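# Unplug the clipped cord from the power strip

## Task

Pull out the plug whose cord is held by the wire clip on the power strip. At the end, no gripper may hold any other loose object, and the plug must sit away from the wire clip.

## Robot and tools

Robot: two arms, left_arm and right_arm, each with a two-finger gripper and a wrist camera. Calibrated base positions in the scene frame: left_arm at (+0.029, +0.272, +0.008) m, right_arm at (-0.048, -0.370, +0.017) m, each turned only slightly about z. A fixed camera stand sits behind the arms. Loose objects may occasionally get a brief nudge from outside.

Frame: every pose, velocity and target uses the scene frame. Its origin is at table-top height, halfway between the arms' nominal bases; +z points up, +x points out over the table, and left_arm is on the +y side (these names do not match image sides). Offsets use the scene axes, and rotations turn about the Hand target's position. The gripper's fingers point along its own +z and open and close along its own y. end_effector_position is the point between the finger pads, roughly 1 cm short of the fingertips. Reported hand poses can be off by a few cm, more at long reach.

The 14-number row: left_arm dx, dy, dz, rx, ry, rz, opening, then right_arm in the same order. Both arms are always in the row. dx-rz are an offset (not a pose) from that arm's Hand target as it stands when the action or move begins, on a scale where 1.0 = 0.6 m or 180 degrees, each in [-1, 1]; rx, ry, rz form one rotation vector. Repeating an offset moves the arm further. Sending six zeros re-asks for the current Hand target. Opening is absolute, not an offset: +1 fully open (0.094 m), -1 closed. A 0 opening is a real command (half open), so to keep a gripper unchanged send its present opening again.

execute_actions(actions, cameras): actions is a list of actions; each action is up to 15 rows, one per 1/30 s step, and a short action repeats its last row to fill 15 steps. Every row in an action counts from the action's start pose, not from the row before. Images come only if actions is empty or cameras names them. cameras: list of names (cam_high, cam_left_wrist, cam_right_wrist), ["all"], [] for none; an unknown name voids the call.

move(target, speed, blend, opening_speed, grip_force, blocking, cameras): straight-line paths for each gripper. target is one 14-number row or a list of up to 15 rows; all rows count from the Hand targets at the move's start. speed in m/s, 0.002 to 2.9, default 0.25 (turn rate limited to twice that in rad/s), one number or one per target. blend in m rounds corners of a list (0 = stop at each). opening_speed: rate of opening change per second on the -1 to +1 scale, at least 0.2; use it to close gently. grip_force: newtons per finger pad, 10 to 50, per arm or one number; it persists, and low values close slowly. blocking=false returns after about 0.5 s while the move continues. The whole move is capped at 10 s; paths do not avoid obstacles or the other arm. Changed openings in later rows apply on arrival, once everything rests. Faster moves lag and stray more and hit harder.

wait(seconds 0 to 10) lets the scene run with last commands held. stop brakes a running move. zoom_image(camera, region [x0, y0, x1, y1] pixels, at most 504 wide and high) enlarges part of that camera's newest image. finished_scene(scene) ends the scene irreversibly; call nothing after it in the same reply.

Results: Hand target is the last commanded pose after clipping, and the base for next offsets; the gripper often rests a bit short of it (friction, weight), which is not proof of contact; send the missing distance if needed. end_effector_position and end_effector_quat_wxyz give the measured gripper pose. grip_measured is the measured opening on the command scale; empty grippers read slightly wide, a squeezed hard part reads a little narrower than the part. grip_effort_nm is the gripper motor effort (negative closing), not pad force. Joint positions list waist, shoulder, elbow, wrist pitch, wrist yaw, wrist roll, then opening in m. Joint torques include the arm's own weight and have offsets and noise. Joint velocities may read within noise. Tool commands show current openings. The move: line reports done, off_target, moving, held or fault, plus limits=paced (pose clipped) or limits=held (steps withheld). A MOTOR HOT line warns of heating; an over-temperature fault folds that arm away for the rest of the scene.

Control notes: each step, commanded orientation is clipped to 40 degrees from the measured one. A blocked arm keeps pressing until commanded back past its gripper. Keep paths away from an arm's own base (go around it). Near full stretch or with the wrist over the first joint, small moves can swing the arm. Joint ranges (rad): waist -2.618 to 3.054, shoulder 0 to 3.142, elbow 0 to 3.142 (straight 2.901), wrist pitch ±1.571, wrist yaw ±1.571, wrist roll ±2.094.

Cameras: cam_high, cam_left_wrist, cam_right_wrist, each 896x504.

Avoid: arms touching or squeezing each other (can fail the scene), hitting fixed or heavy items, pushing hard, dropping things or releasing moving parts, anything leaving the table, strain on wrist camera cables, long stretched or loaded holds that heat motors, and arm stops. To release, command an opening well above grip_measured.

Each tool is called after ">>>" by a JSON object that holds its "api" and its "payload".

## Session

>>> {"api": "execute_actions", "payload": {"actions": []}}

>>> {"api": "zoom_image", "payload": {"camera": "cam_high", "region": [160, 130, 460, 400]}}

Scene clock: 0.00 s.
left_arm: end_effector_position=(+0.0952, -0.0475, +0.1692) grip_measured=+1.000 grip_effort_nm=n/a end_effector_quat_wxyz=(+0.144, +0.974, +0.096, -0.143) | right_arm: end_effector_position=(+0.3818, -0.3144, +0.0821) grip_measured=+1.000 grip_effort_nm=n/a end_effector_quat_wxyz=(+0.655, -0.002, +0.753, -0.072)
Joint positions: left_arm=[-1.238 1.574 1.384 -1.179 0.359 1.734 0.094] | right_arm=[0.322 2.09 0.448 1.498 0.386 -0.059 0.094]
Joint velocities: within noise
Joint torques (N m): no reading
Heat: left arm: 34 °C; right arm: 38 °C.
Hand target: left_arm +0.0933, -0.0490, +0.1762; +0.154, +0.972, +0.094, -0.148 | right_arm +0.3835, -0.3141, +0.0881; +0.661, +0.001, +0.747, -0.071
Tool commands: left_gripper/opening=+1.0 right_gripper/opening=+1.0

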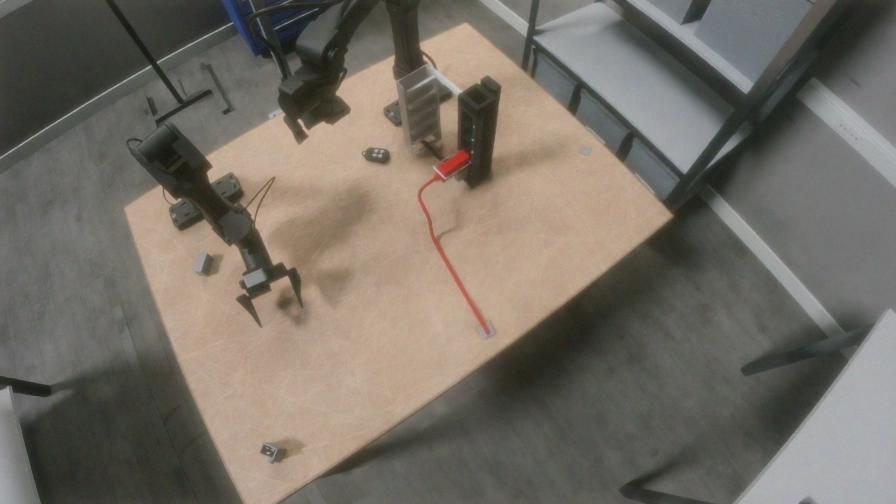

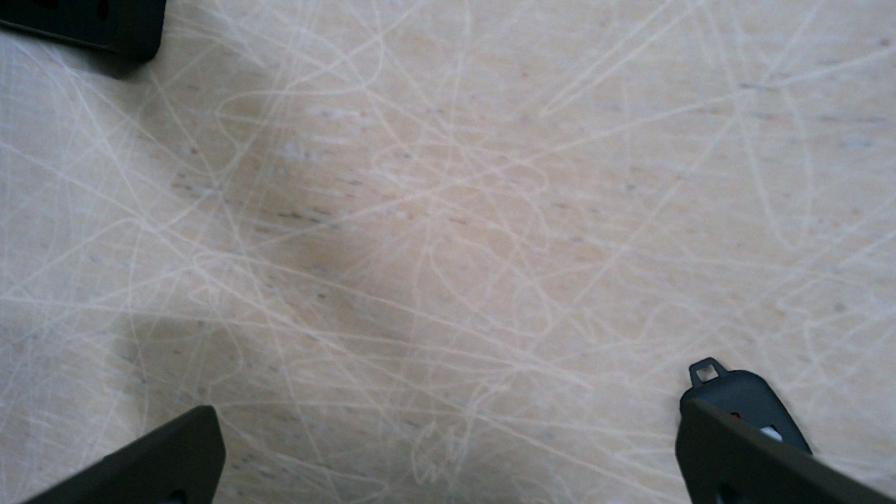

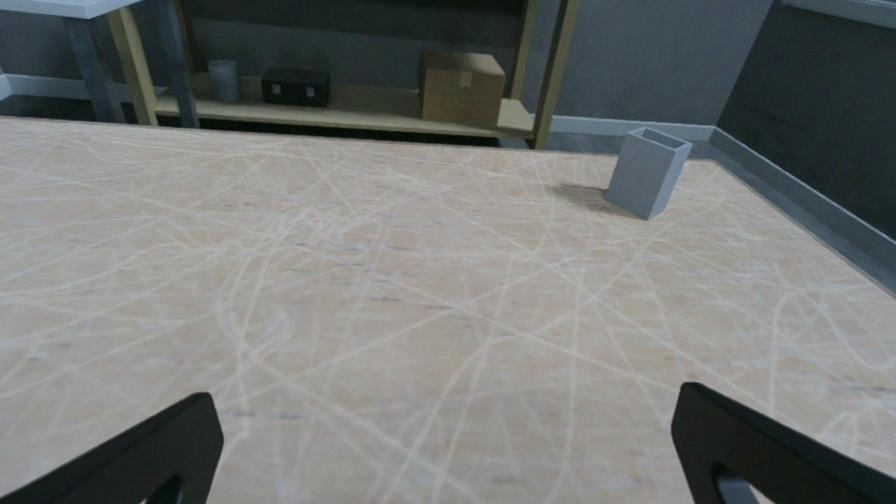

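Scaled by 1.680 from the camera's 896x504 image, which has a finer 1280x720 frame.

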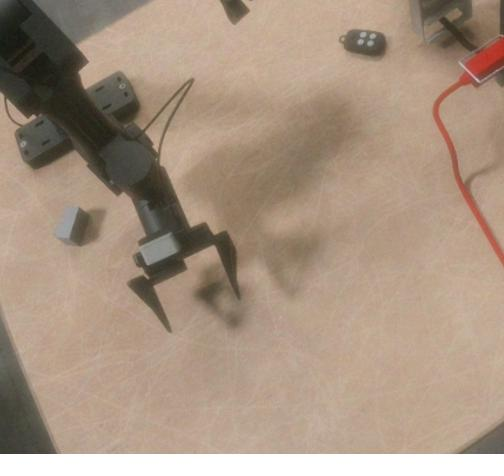

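>>> {"api": "move", "payload": {"target": [0.24,0.22,0.14,0.265,-0.093,0.432,1,0,0,0,0,0,0,1], "cameras": ["cam_left_wrist","cam_high"], "speed": 0.4}}

Scene clock: 12.93 s.
left_arm: end_effector_position=(+0.2361, +0.0801, +0.2431) grip_measured=+1.000 grip_effort_nm=-0.01 end_effector_quat_wxyz=(+0.094, +0.732, +0.660, +0.136) | right_arm: end_effector_position=(+0.3818, -0.3144, +0.0821) grip_measured=+1.000 grip_effort_nm=-0.02 end_effector_quat_wxyz=(+0.655, -0.002, +0.753, -0.072)
Joint positions: left_arm=[-0.998 1.507 1.642 -1.54 -0.29 0.763 0.094] | right_arm=[0.322 2.09 0.448 1.498 0.386 -0.059 0.094]
Joint torques (N m): left_arm=[0.31 -5.94 8.14 0.11 -0.28 -0.11] | right_arm=[-0.03 -7.73 2.11 1.73 0.08 0.03]
Heat: left arm: 36 °C; right arm: 38 °C.
Hand target: left_arm +0.2373, +0.0830, +0.2602; -0.154, +0.690, +0.690, +0.154 | right_arm +0.3835, -0.3141, +0.0881; +0.661, +0.001, +0.747, -0.071
Off the commanded pose: left_arm 0.017 m, 29 deg | right_arm 0.006 m, 1 deg.
joint sent to its limit (left arm) — joint 4 (wrist pitch), lower limit. The joint targets are off in orientation, not in position.
move: off_target (left_arm)
Images, in order (width x height): cam_high 896x504, cam_left_wrist 896x504.

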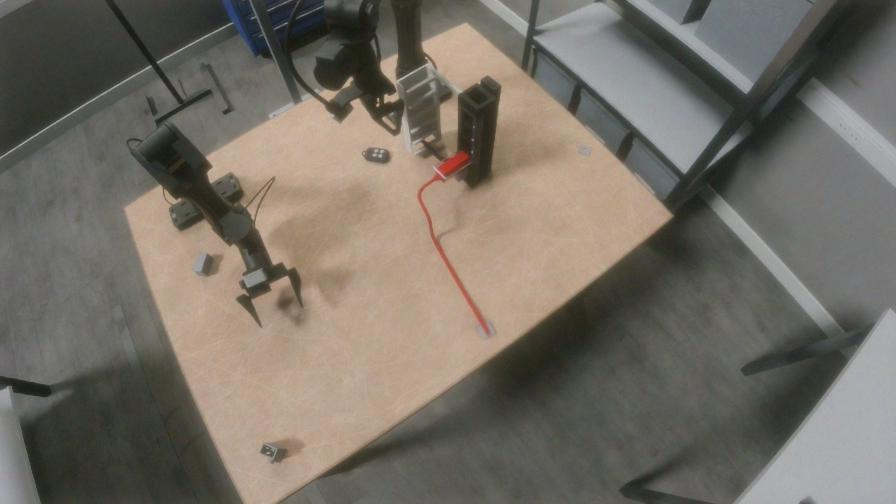

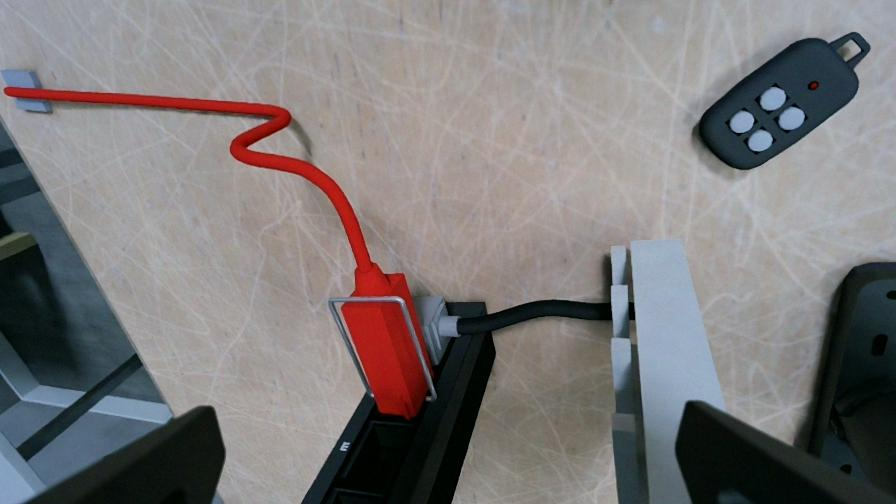

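>>> {"api": "move", "payload": {"target": [0.19,0.1,-0.184,0,0,0.0444,1,0,0,0,0,0,0,1], "cameras": ["cam_left_wrist"], "speed": 0.3}}

Scene clock: 27.23 s.
left_arm: end_effector_position=(+0.3460, +0.1445, +0.1437) grip_measured=+1.000 grip_effort_nm=0.00 end_effector_quat_wxyz=(-0.106, +0.651, +0.736, +0.151) | right_arm: end_effector_position=(+0.3818, -0.3144, +0.0821) grip_measured=+1.000 grip_effort_nm=-0.02 end_effector_quat_wxyz=(+0.655, -0.002, +0.753, -0.072)
Joint positions: left_arm=[-0.622 1.979 1.786 -1.545 -0.332 0.861 0.094] | right_arm=[0.322 2.09 0.448 1.498 0.386 -0.059 0.094]
Joint torques (N m): left_arm=[-0.12 -6.91 7.45 -0.52 -0.32 0.08] | right_arm=[0.1 -7.8 2.13 1.72 0.05 0]
Heat: left arm: 38 °C; right arm: 38 °C.
Hand target: left_arm +0.3513, +0.1431, +0.1498; -0.164, +0.640, +0.737, +0.143 | right_arm +0.3835, -0.3141, +0.0881; +0.661, +0.001, +0.747, -0.071
Off the commanded pose: left_arm 0.008 m, 7 deg | right_arm 0.006 m, 1 deg.
joint sent to its limit (left arm) — joint 4 (wrist pitch), lower limit. The joint targets are off in orientation, not in position.
move: off_target (left_arm)
Images, in order (width x height): cam_left_wrist 896x504.

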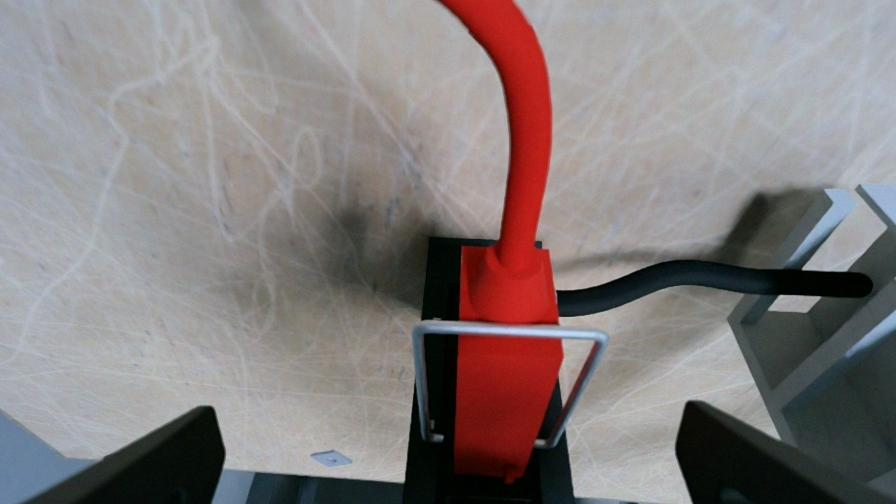

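>>> {"api": "move", "payload": {"target": [-0.037,0.028,-0.088,0,0,0.006,1,0,0,0,0,0,0,1], "cameras": ["cam_left_wrist"], "speed": 0.15}}

Scene clock: 35.37 s.
left_arm: end_effector_position=(+0.3264, +0.1579, +0.1017) grip_measured=+1.000 grip_effort_nm=0.00 end_effector_quat_wxyz=(-0.166, +0.640, +0.737, +0.143) | right_arm: end_effector_position=(+0.3818, -0.3144, +0.0821) grip_measured=+1.000 grip_effort_nm=-0.02 end_effector_quat_wxyz=(+0.655, -0.002, +0.753, -0.072)
Joint positions: left_arm=[-0.619 2.016 1.643 -1.495 -0.333 0.824 0.094] | right_arm=[0.322 2.09 0.448 1.498 0.386 -0.059 0.094]
Joint torques (N m): left_arm=[1.1 -6.76 4.72 -0.44 -0.15 -0.08] | right_arm=[0.1 -7.87 2.1 1.72 0.05 0]
Heat: left arm: 38 °C; right arm: 38 °C.
Hand target: left_arm +0.3290, +0.1598, +0.0970; -0.166, +0.633, +0.743, +0.141 | right_arm +0.3835, -0.3141, +0.0881; +0.661, +0.001, +0.747, -0.071
Off the commanded pose: left_arm 0.006 m, 1 deg | right_arm 0.006 m, 1 deg.
move: done
Images, in order (width x height): cam_left_wrist 896x504.

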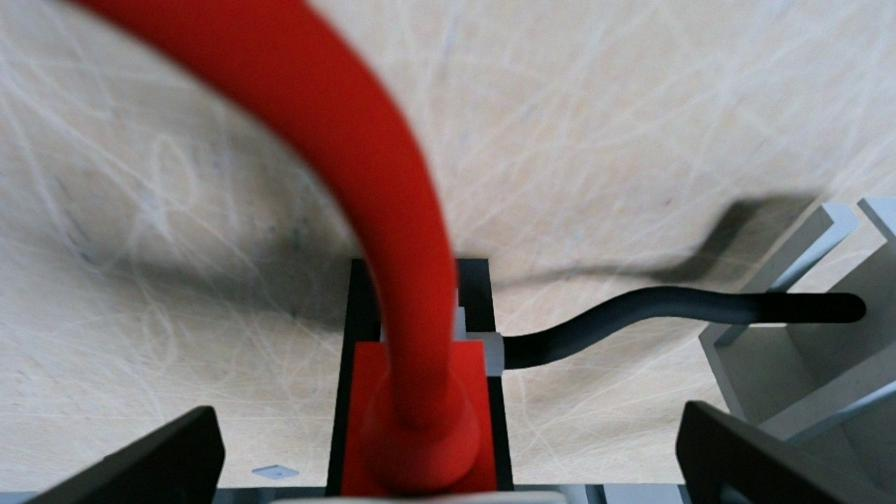

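>>> {"api": "move", "payload": {"target": [[0.007,0.002,-0.006,0,0,0,0.2,0,0,0,0,0,0,1],[0.007,0.002,-0.006,0,0,0,-0.1,0,0,0,0,0,0,1]], "cameras": ["cam_left_wrist"], "opening_speed": 0.7, "grip_force": [25,50]}}

Scene clock: 43.50 s.
left_arm: end_effector_position=(+0.3309, +0.1601, +0.0986) grip_measured=+0.009 grip_effort_nm=-0.51 end_effector_quat_wxyz=(-0.163, +0.635, +0.742, +0.143) | right_arm: end_effector_position=(+0.3818, -0.3144, +0.0821) grip_measured=+1.000 grip_effort_nm=-0.02 end_effector_quat_wxyz=(+0.655, -0.002, +0.753, -0.072)
Joint positions: left_arm=[-0.606 2.023 1.643 -1.479 -0.333 0.824 0.047] | right_arm=[0.322 2.09 0.448 1.498 0.386 -0.059 0.094]
Joint torques (N m): left_arm=[0.36 -6.46 4.97 -0.48 -0.12 0.01] | right_arm=[-0.01 -7.91 2.06 1.73 0.04 0.02]
Heat: left arm: 37 °C; right arm: 38 °C.
Hand target: left_arm +0.3333, +0.1611, +0.0934; -0.166, +0.633, +0.743, +0.141 | right_arm +0.3835, -0.3141, +0.0881; +0.661, +0.001, +0.747, -0.071
Off the commanded pose: left_arm 0.006 m, 0 deg | right_arm 0.006 m, 1 deg.
grip_force (N): 25, 50
move: done
Images, in order (width x height): cam_left_wrist 896x504.

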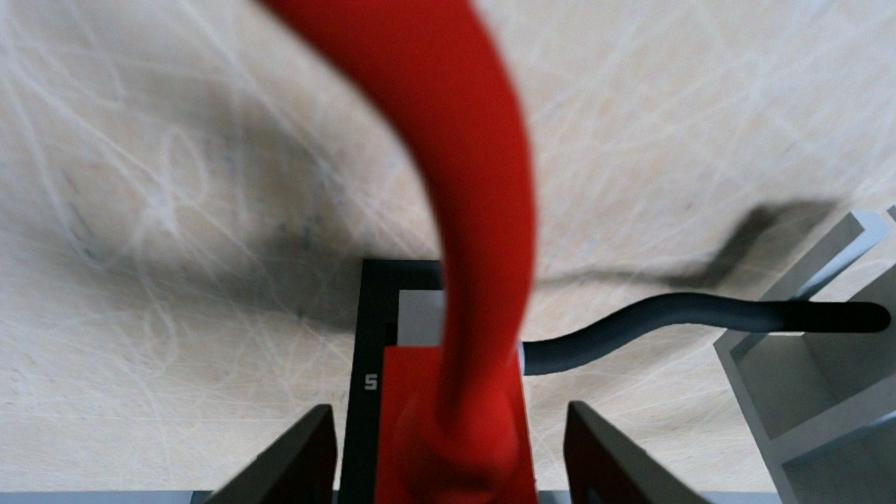

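>>> {"api": "move", "payload": {"target": [[-0.002,0.0115,0.055,0,0,0,-0.1,0,0,0,0,0,0,1],[-0.007,0.044,0.098,0,0,0,-0.1,0,0,0,0,0,0,1],[-0.013,0.081,0.118,0,0,0,-0.1,0,0,0,0,0,0,1],[-0.017,0.106,0.112,0,0,0,-0.1,0,0,0,0,0,0,1]], "cameras": ["cam_left_wrist"], "speed": 0.1, "blend": 0.01}}

Scene clock: 48.17 s.
left_arm: end_effector_position=(+0.3279, +0.2069, +0.1494) grip_measured=+0.006 grip_effort_nm=-0.57 end_effector_quat_wxyz=(-0.129, +0.643, +0.744, +0.130) | right_arm: end_effector_position=(+0.3818, -0.3144, +0.0821) grip_measured=+1.000 grip_effort_nm=-0.02 end_effector_quat_wxyz=(+0.655, -0.002, +0.753, -0.072)
Joint positions: left_arm=[-0.471 1.841 1.623 -1.528 -0.325 0.989 0.047] | right_arm=[0.322 2.09 0.448 1.498 0.386 -0.059 0.094]
Joint torques (N m): left_arm=[1.91 -8.94 4.21 -0.71 -0.72 0.11] | right_arm=[0.05 -7.8 2.13 1.75 0.05 0.02]
Heat: left arm: 37 °C; right arm: 38 °C.
Hand target: left_arm +0.3231, +0.2247, +0.1606; -0.166, +0.633, +0.743, +0.141 | right_arm +0.3835, -0.3141, +0.0881; +0.661, +0.001, +0.747, -0.071
Off the commanded pose: left_arm 0.022 m, 5 deg | right_arm 0.006 m, 1 deg.
joint sent to its limit (left arm) — joint 4 (wrist pitch), lower limit. The joint targets are off in orientation, not in position.
grip_force (N): 25, 50
move: off_target (left_arm); blend cut to 0.0078 m at target 3
Images, in order (width x height): cam_left_wrist 896x504.

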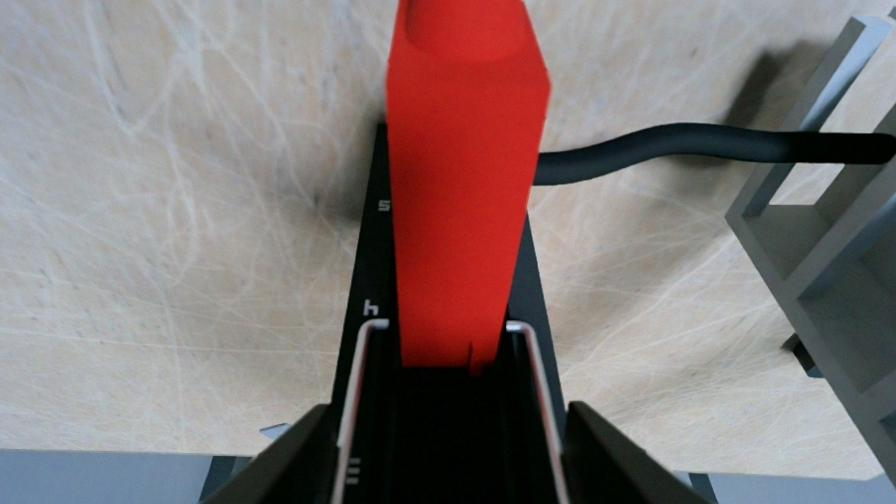

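>>> {"api": "move", "payload": {"target": [[-0.004,0.025,-0.01,0,0,0,-0.1,0,0,0,0,0,0,1],[-0.004,0.025,-0.01,0,0,0,0.35,0,0,0,0,0,0,1],[0.017,-0.106,-0.009,0,0,0,0.35,0,0,0,0,0,0,1],[0.017,-0.103,-0.129,0,0,0,0.35,0,0,0,0,0,0,1]], "cameras": ["cam_left_wrist","cam_high"], "speed": [0.1,0.1,0.2,0.2], "blend": [0,0,0.015,0]}}

Scene clock: 54.37 s.
left_arm: end_effector_position=(+0.3313, +0.1619, +0.0876) grip_measured=+0.348 grip_effort_nm=0.13 end_effector_quat_wxyz=(-0.167, +0.639, +0.737, +0.143) | right_arm: end_effector_position=(+0.3818, -0.3144, +0.0821) grip_measured=+1.000 grip_effort_nm=-0.02 end_effector_quat_wxyz=(+0.655, -0.002, +0.753, -0.072)
Joint positions: left_arm=[-0.603 2.033 1.612 -1.443 -0.337 0.837 0.063] | right_arm=[0.322 2.09 0.448 1.498 0.386 -0.059 0.094]
Joint torques (N m): left_arm=[0.61 -7.12 4.64 -0.42 -0.15 -0.04] | right_arm=[0.05 -7.84 2.04 1.7 0.06 0.05]
Heat: left arm: 36 °C; right arm: 38 °C.
Hand target: left_arm +0.3333, +0.1628, +0.0832; -0.166, +0.633, +0.743, +0.141 | right_arm +0.3835, -0.3141, +0.0881; +0.661, +0.001, +0.747, -0.071
Off the commanded pose: left_arm 0.005 m, 1 deg | right_arm 0.006 m, 1 deg.
grip_force (N): 25, 50
move: done; target 2's new opening was sent with left_arm's hand 0.027 m and 5 deg from that target
Images, in order (width x height): cam_high 896x504, cam_left_wrist 896x504.

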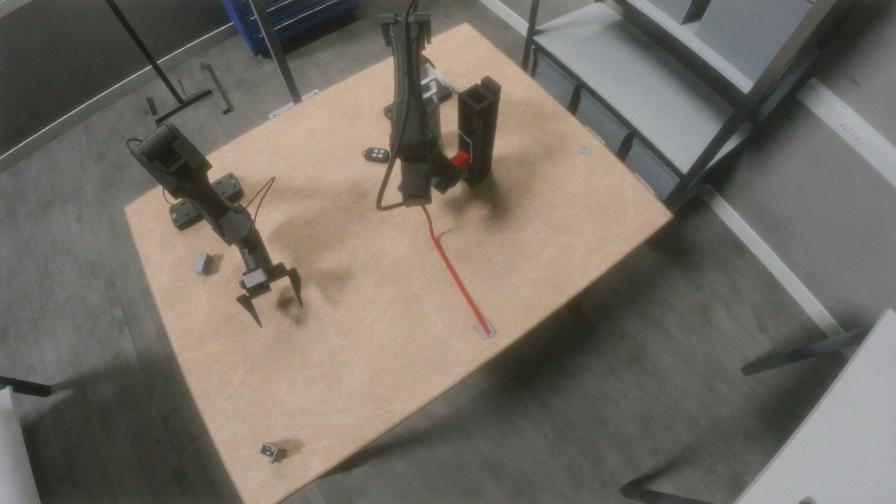

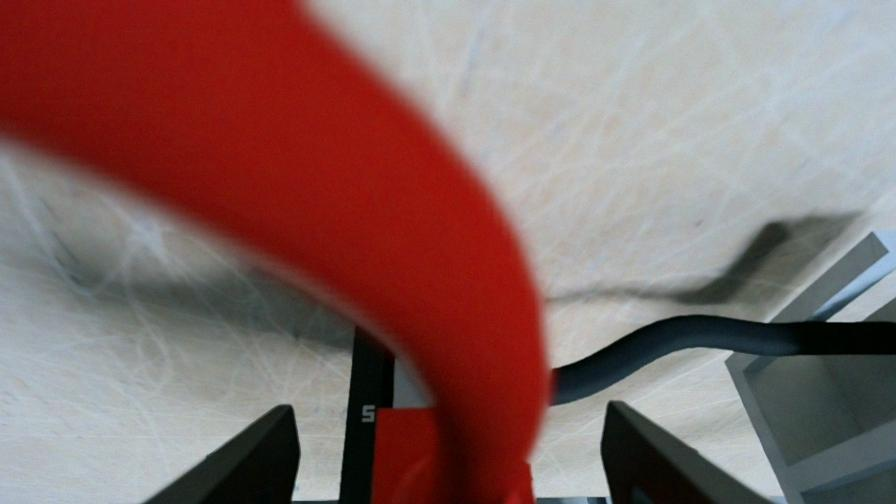

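>>> {"api": "move", "payload": {"target": [[0,0,0,0,0,0,-0.7,0,0,0,0,0,0,1],[0.029,-0.19,0.007,0,0,0,-0.7,0,0,0,0,0,0,1]], "cameras": ["cam_left_wrist","cam_high"], "speed": 0.08, "opening_speed": 1.0, "grip_force": 50}}

Scene clock: 61.13 s.
left_arm: end_effector_position=(+0.3474, +0.0544, +0.0931) grip_measured=-0.487 grip_effort_nm=-1.03 end_effector_quat_wxyz=(-0.108, +0.645, +0.743, +0.141) | right_arm: end_effector_position=(+0.3818, -0.3144, +0.0821) grip_measured=+1.000 grip_effort_nm=-0.02 end_effector_quat_wxyz=(+0.655, -0.002, +0.753, -0.072)
Joint positions: left_arm=[-0.794 2.249 2.001 -1.551 -0.278 0.666 0.024] | right_arm=[0.322 2.09 0.448 1.498 0.386 -0.059 0.094]
Joint torques (N m): left_arm=[-0.49 -6.57 7.79 -0.57 -0.16 -0.11] | right_arm=[-0.08 -7.84 2.03 1.73 0.04 0.01]
Heat: left arm: 36 °C; right arm: 38 °C.
Hand target: left_arm +0.3507, +0.0487, +0.0874; -0.166, +0.633, +0.743, +0.141 | right_arm +0.3835, -0.3141, +0.0881; +0.661, +0.001, +0.747, -0.071
Off the commanded pose: left_arm 0.009 m, 7 deg | right_arm 0.006 m, 1 deg.
joint sent to its limit (left arm) — joint 4 (wrist pitch), lower limit. The joint targets are off in orientation, not in position.
move: off_target (left_arm)
Images, in order (width x height): cam_high 896x504, cam_left_wrist 896x504.

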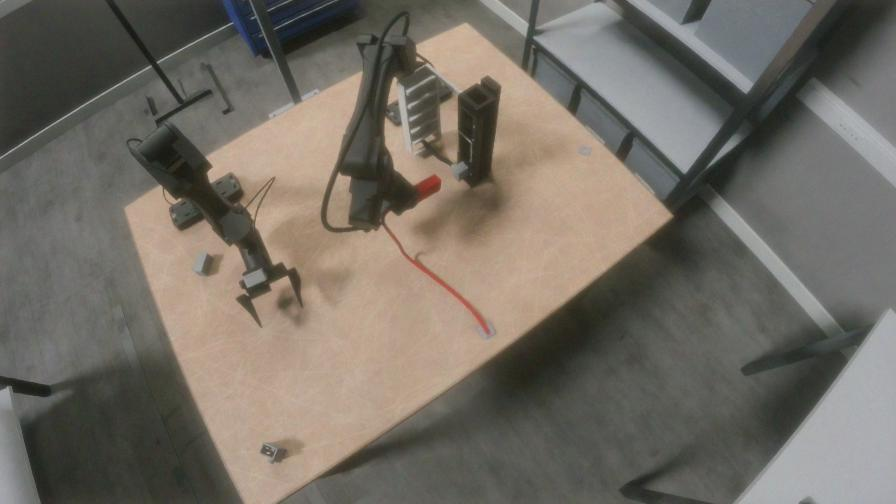

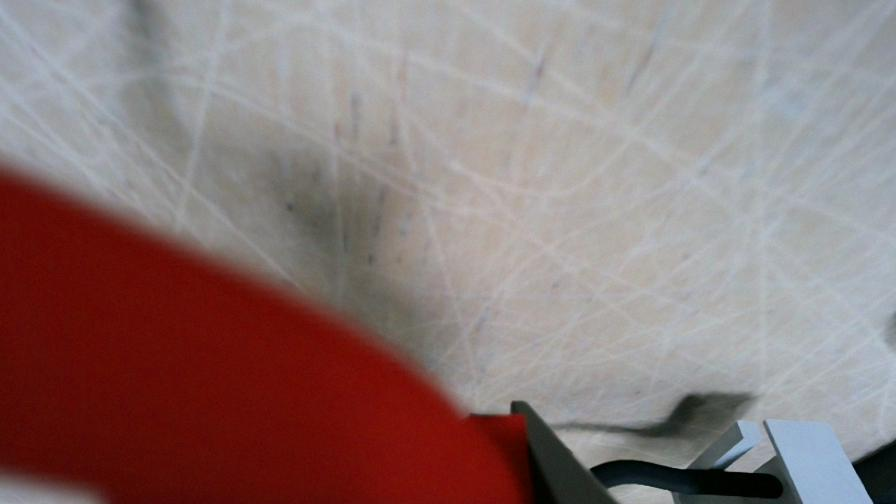

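>>> {"api": "move", "payload": {"target": [[0,-0.02,-0.085,0,0,0,-0.7,0,0,0,0,0,0,1],[0,-0.02,-0.137,0,0,0,-0.7,0,0,0,0,0,0,1]], "speed": [0.14,0.035], "blend": [0.003,0], "cameras": ["cam_left_wrist"]}}

Scene clock: 65.87 s.
left_arm: end_effector_position=(+0.3476, +0.0262, +0.0769) grip_measured=-0.487 grip_effort_nm=-1.03 end_effector_quat_wxyz=(-0.084, +0.643, +0.749, +0.138) | right_arm: end_effector_position=(+0.3818, -0.3144, +0.0821) grip_measured=+1.000 grip_effort_nm=-0.02 end_effector_quat_wxyz=(+0.655, -0.002, +0.753, -0.072)
Joint positions: left_arm=[-0.84 2.294 2.021 -1.491 -0.263 0.616 0.024] | right_arm=[0.322 2.09 0.448 1.498 0.386 -0.059 0.094]
Joint torques (N m): left_arm=[2.06 3.1 5.24 -0.3 -0.15 -0.04] | right_arm=[0.01 -7.86 2.07 1.72 0.01 0.02]
Heat: left arm: 37 °C; right arm: 38 °C.
Hand target: left_arm +0.3507, +0.0369, +0.0052; -0.166, +0.633, +0.743, +0.141 | right_arm +0.3835, -0.3141, +0.0881; +0.661, +0.001, +0.747, -0.071
Off the commanded pose: left_arm 0.073 m, 9 deg | right_arm 0.006 m, 1 deg.
move: off_target (left_arm)
Images, in order (width x height): cam_left_wrist 896x504.

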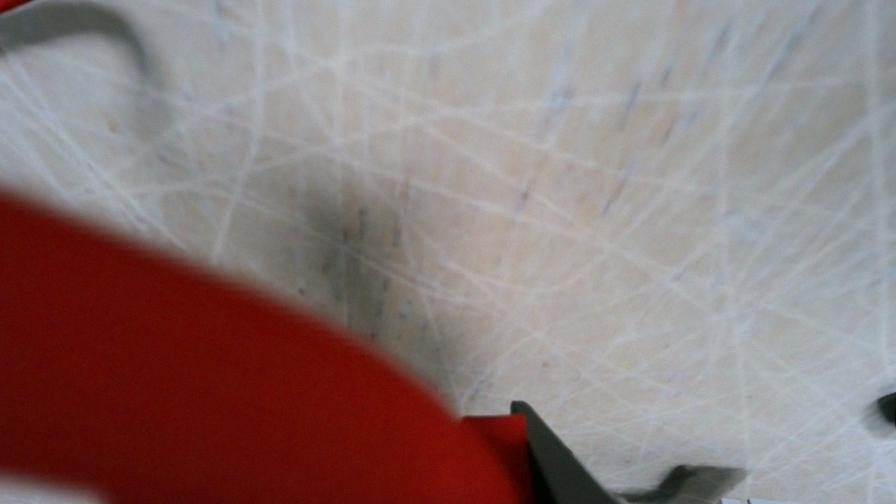

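>>> {"api": "move", "payload": {"target": [0,-0.02,0.135,0,0,0,-0.7,0,0,0,0,0,0,1], "speed": 0.3, "cameras": ["cam_high","cam_left_wrist"]}}

>>> {"api": "zoom_image", "payload": {"camera": "cam_high", "region": [300, 10, 520, 260]}}

Scene clock: 69.67 s.
left_arm: end_effector_position=(+0.3475, +0.0243, +0.0923) grip_measured=-0.487 grip_effort_nm=-1.03 end_effector_quat_wxyz=(-0.077, +0.645, +0.748, +0.136) | right_arm: end_effector_position=(+0.3818, -0.3144, +0.0821) grip_measured=+1.000 grip_effort_nm=-0.02 end_effector_quat_wxyz=(+0.655, -0.002, +0.753, -0.072)
Joint positions: left_arm=[-0.842 2.281 2.065 -1.532 -0.26 0.621 0.024] | right_arm=[0.322 2.09 0.448 1.498 0.386 -0.059 0.094]
Joint torques (N m): left_arm=[0.46 -6.35 8.31 -0.69 -0.22 0.1] | right_arm=[0.06 -7.88 2.06 1.72 0.04 0.04]
Heat: left arm: 36 °C; right arm: 38 °C.
Hand target: left_arm +0.3507, +0.0248, +0.0863; -0.166, +0.633, +0.743, +0.141 | right_arm +0.3835, -0.3141, +0.0881; +0.661, +0.001, +0.747, -0.071
Off the commanded pose: left_arm 0.007 m, 10 deg | right_arm 0.006 m, 1 deg.
joint sent to its limit (left arm) — joint 4 (wrist pitch), lower limit. The joint targets are off in orientation, not in position.
move: off_target (left_arm)
Images, in order (width x height): cam_high 896x504, cam_left_wrist 896x504.

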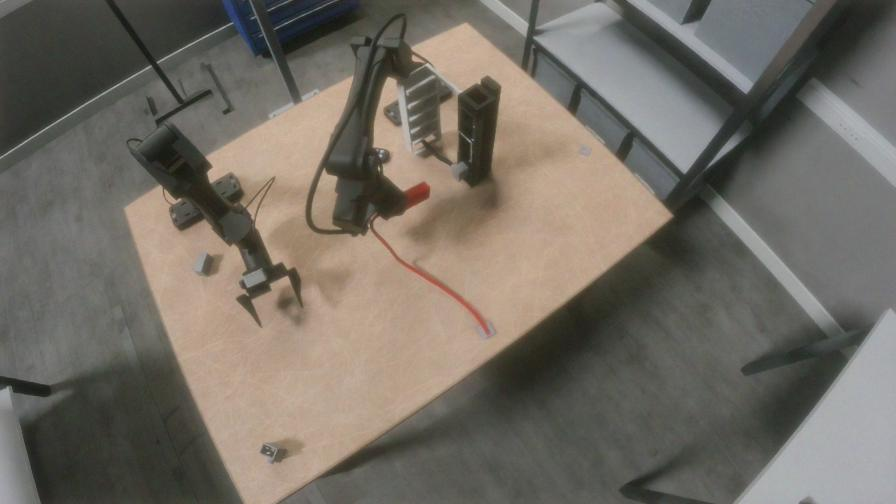

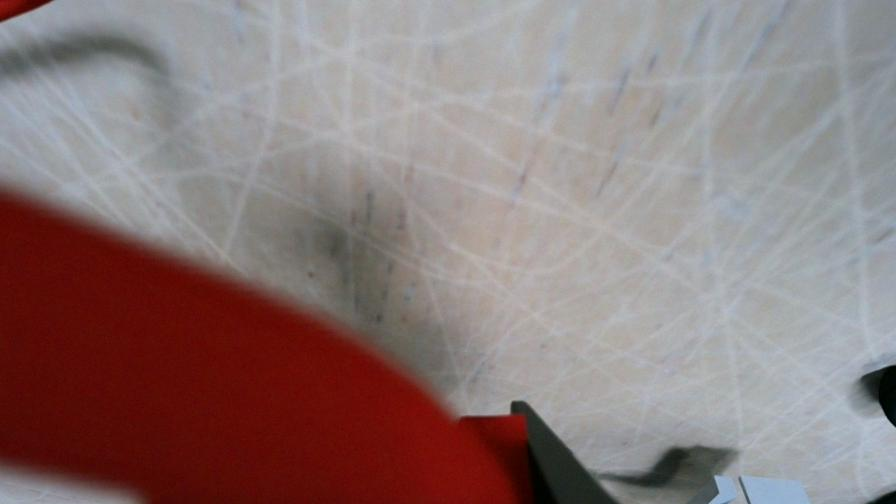

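Scaled by 2.016 from the camera's 896x504 image, which has a finer 1280x720 frame.

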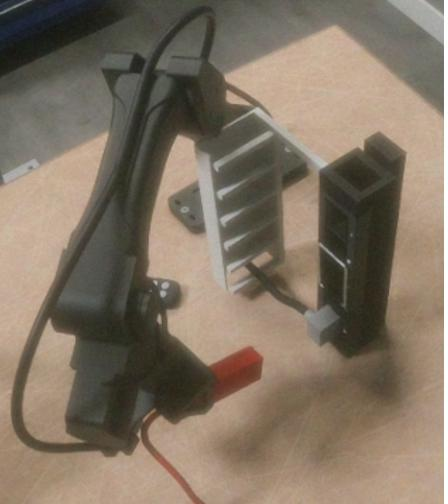

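>>> {"api": "move", "payload": {"target": [[0.04,-0.15,0.02,0,0,-0.12,-0.7,0,0,0,0,0,0,1],[0.04,-0.15,-0.07,0,0,-0.12,-0.7,0,0,0,0,0,0,1]], "speed": [0.25,0.1], "cameras": ["cam_high","cam_left_wrist"]}}

Scene clock: 79.63 s.
left_arm: end_effector_position=(+0.3746, -0.0566, +0.0419) grip_measured=-0.487 grip_effort_nm=-1.03 end_effector_quat_wxyz=(-0.060, +0.775, +0.604, +0.177) | right_arm: end_effector_position=(+0.3818, -0.3144, +0.0821) grip_measured=+1.000 grip_effort_nm=-0.02 end_effector_quat_wxyz=(+0.655, -0.002, +0.753, -0.072)
Joint positions: left_arm=[-0.958 2.635 2.491 -1.548 -0.357 0.902 0.024] | right_arm=[0.322 2.09 0.448 1.498 0.386 -0.059 0.094]
Joint torques (N m): left_arm=[-0.79 -10.11 8.4 -0.36 -0.11 0.04] | right_arm=[0.08 -7.83 2.07 1.72 0.04 -0.01]
Heat: left arm: 37 °C; right arm: 38 °C.
Hand target: left_arm +0.3746, -0.0652, +0.0441; -0.137, +0.761, +0.611, +0.170 | right_arm +0.3835, -0.3141, +0.0881; +0.661, +0.001, +0.747, -0.071
Off the commanded pose: left_arm 0.009 m, 9 deg | right_arm 0.006 m, 1 deg.
joint sent to its limit (left arm) — joint 4 (wrist pitch), lower limit. The joint targets are off in orientation, not in position.
move: off_target (left_arm)
Images, in order (width x height): cam_high 896x504, cam_left_wrist 896x504.

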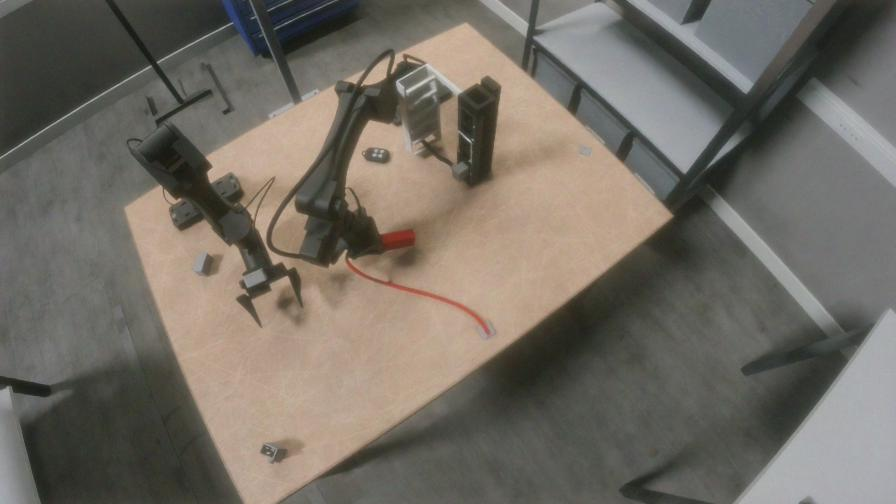

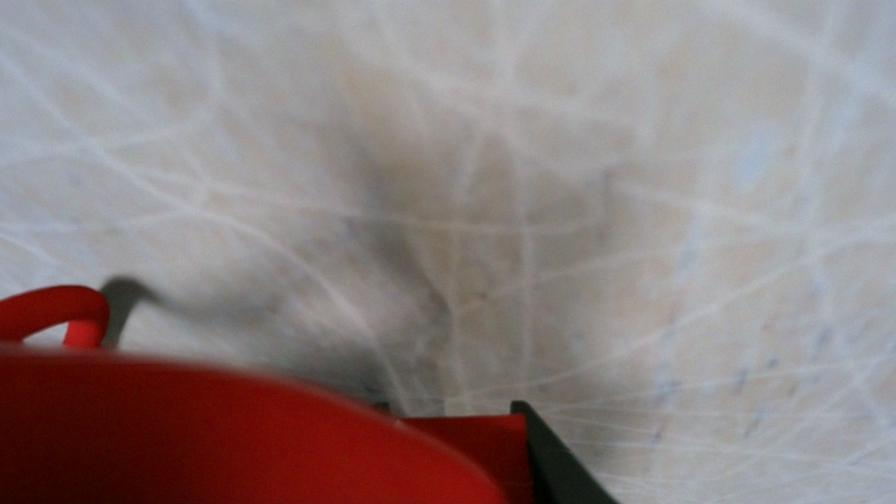

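>>> {"api": "move", "payload": {"target": [0,0,-0.04,0,0,0,-0.7,0,0,0,0,0,0,1], "speed": 0.05, "cameras": ["cam_left_wrist"]}}

Scene clock: 84.37 s.
left_arm: end_effector_position=(+0.3754, -0.0578, +0.0271) grip_measured=-0.487 grip_effort_nm=-1.03 end_effector_quat_wxyz=(-0.070, +0.772, +0.606, +0.177) | right_arm: end_effector_position=(+0.3818, -0.3144, +0.0821) grip_measured=+1.000 grip_effort_nm=-0.02 end_effector_quat_wxyz=(+0.655, -0.002, +0.753, -0.072)
Joint positions: left_arm=[-0.958 2.687 2.531 -1.557 -0.356 0.891 0.024] | right_arm=[0.322 2.09 0.448 1.498 0.386 -0.059 0.094]
Joint torques (N m): left_arm=[-0.81 -9.4 7.75 -0.31 -0.11 0.02] | right_arm=[0.01 -7.82 2.13 1.74 0.04 0.03]
Heat: left arm: 37 °C; right arm: 38 °C.
Hand target: left_arm +0.3747, -0.0652, +0.0202; -0.137, +0.761, +0.611, +0.170 | right_arm +0.3835, -0.3141, +0.0881; +0.661, +0.001, +0.747, -0.071
Off the commanded pose: left_arm 0.010 m, 8 deg | right_arm 0.006 m, 1 deg.
joint read past its limit (left arm) — joint 4 (wrist pitch), lower limit.
joint sent to its limit (left arm) — joint 4 (wrist pitch), lower limit. The joint targets are off in orientation, not in position.
move: off_target (left_arm)
Images, in order (width x height): cam_left_wrist 896x504.

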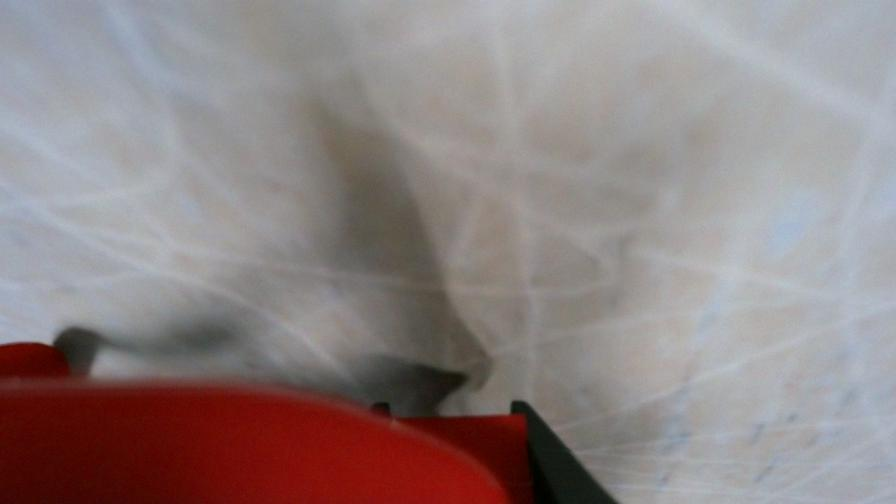

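>>> {"api": "move", "payload": {"target": [0,0,-0.025,0,0,0,-0.7,0,0,0,0,0,0,1], "speed": 0.04, "cameras": ["cam_left_wrist"]}}

Scene clock: 88.73 s.
left_arm: end_effector_position=(+0.3761, -0.0562, +0.0219) grip_measured=-0.487 grip_effort_nm=-1.03 end_effector_quat_wxyz=(-0.078, +0.771, +0.603, +0.187) | right_arm: end_effector_position=(+0.3818, -0.3144, +0.0821) grip_measured=+1.000 grip_effort_nm=-0.02 end_effector_quat_wxyz=(+0.655, -0.002, +0.753, -0.072)
Joint positions: left_arm=[-0.962 2.717 2.561 -1.577 -0.377 0.884 0.024] | right_arm=[0.322 2.09 0.448 1.498 0.386 -0.059 0.094]
Joint torques (N m): left_arm=[-0.17 -8.4 7.1 -0.2 0.07 -0.02] | right_arm=[-0.01 -7.73 2.04 1.74 0.03 0.01]
Heat: left arm: 37 °C; right arm: 38 °C.
Hand target: left_arm +0.3748, -0.0651, +0.0052; -0.137, +0.761, +0.611, +0.170 | right_arm +0.3835, -0.3141, +0.0881; +0.661, +0.001, +0.747, -0.071
Off the commanded pose: left_arm 0.019 m, 7 deg | right_arm 0.006 m, 1 deg.
joint read past its limit (left arm) — joint 4 (wrist pitch), lower limit.
joint sent to its limit (left arm) — joint 4 (wrist pitch), lower limit. The joint targets are off in orientation, not in position.
move: off_target (left_arm)
Images, in order (width x height): cam_left_wrist 896x504.

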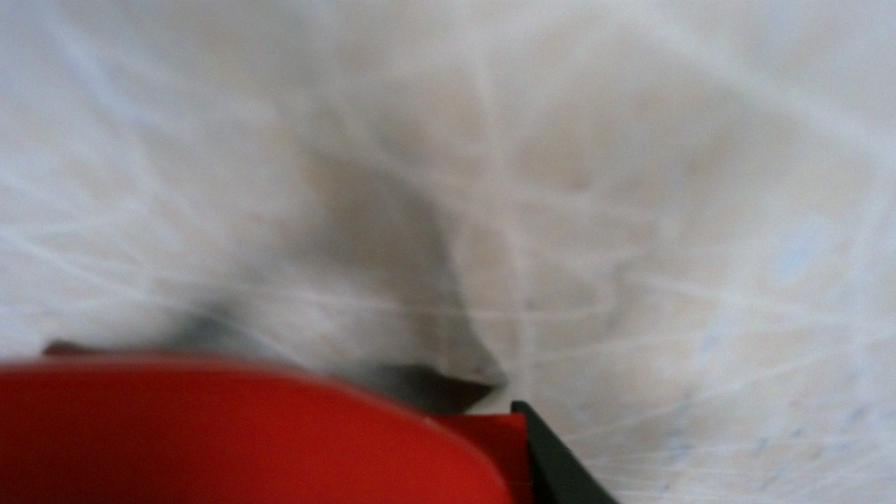

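>>> {"api": "move", "payload": {"target": [[0,0,0.01,0,0,0,0.1,0,0,0,0,0,0,1],[0,-0.03,0.25,0,0,0,0.1,0,0,0,0,0,0,1]], "speed": [0.1,0.25], "opening_speed": 1.0, "cameras": ["cam_high","cam_left_wrist"]}}

Scene clock: 93.53 s.
left_arm: end_effector_position=(+0.3719, -0.0782, +0.1398) grip_measured=+0.097 grip_effort_nm=0.15 end_effector_quat_wxyz=(+0.047, +0.788, +0.586, +0.183) | right_arm: end_effector_position=(+0.3818, -0.3144, +0.0821) grip_measured=+1.000 grip_effort_nm=-0.02 end_effector_quat_wxyz=(+0.655, -0.002, +0.753, -0.072)
Joint positions: left_arm=[-0.993 2.454 2.549 -1.565 -0.367 0.952 0.052] | right_arm=[0.322 2.09 0.448 1.498 0.386 -0.059 0.094]
Joint torques (N m): left_arm=[-0.43 -11.82 6.65 0.26 -0.33 0.05] | right_arm=[-0.02 -7.94 2.15 1.74 0.06 0.03]
Heat: left arm: 37 °C; right arm: 38 °C.
Hand target: left_arm +0.3747, -0.0832, +0.1553; -0.136, +0.761, +0.611, +0.170 | right_arm +0.3835, -0.3141, +0.0881; +0.661, +0.001, +0.747, -0.071
Off the commanded pose: left_arm 0.016 m, 22 deg | right_arm 0.006 m, 1 deg.
joint read past its limit (left arm) — joint 4 (wrist pitch), lower limit.
joint sent to its limit (left arm) — joint 4 (wrist pitch), lower limit. The joint targets are off in orientation, not in position.
move: off_target (left_arm)
Images, in order (width x height): cam_high 896x504, cam_left_wrist 896x504.

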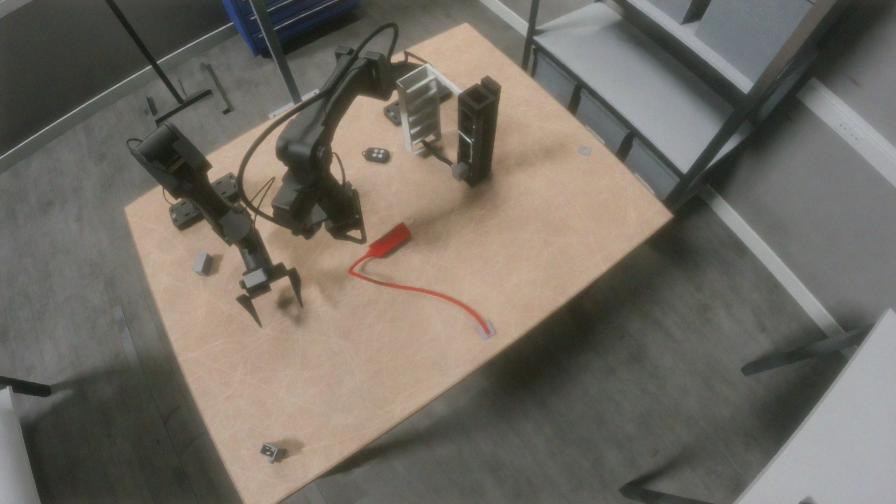

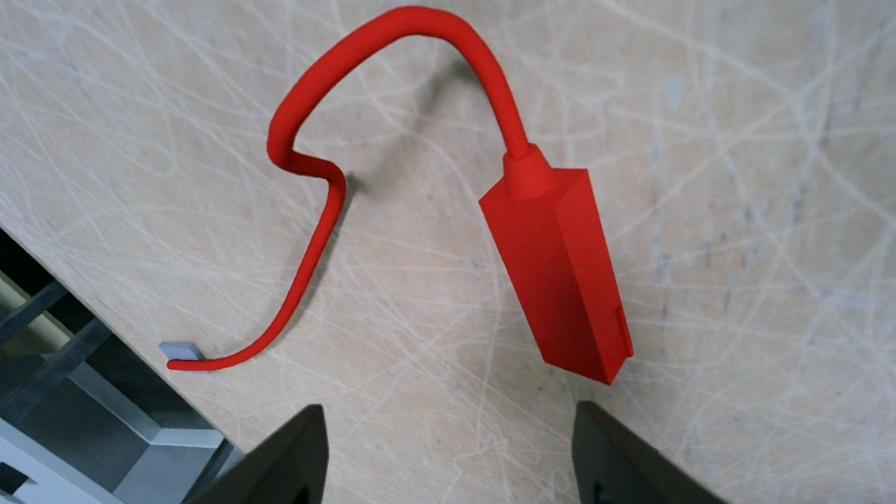

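Plug is free, resting on the table.

>>> {"api": "finished_scene", "payload": {"scene": 2}}

The scene is finished: the task was done.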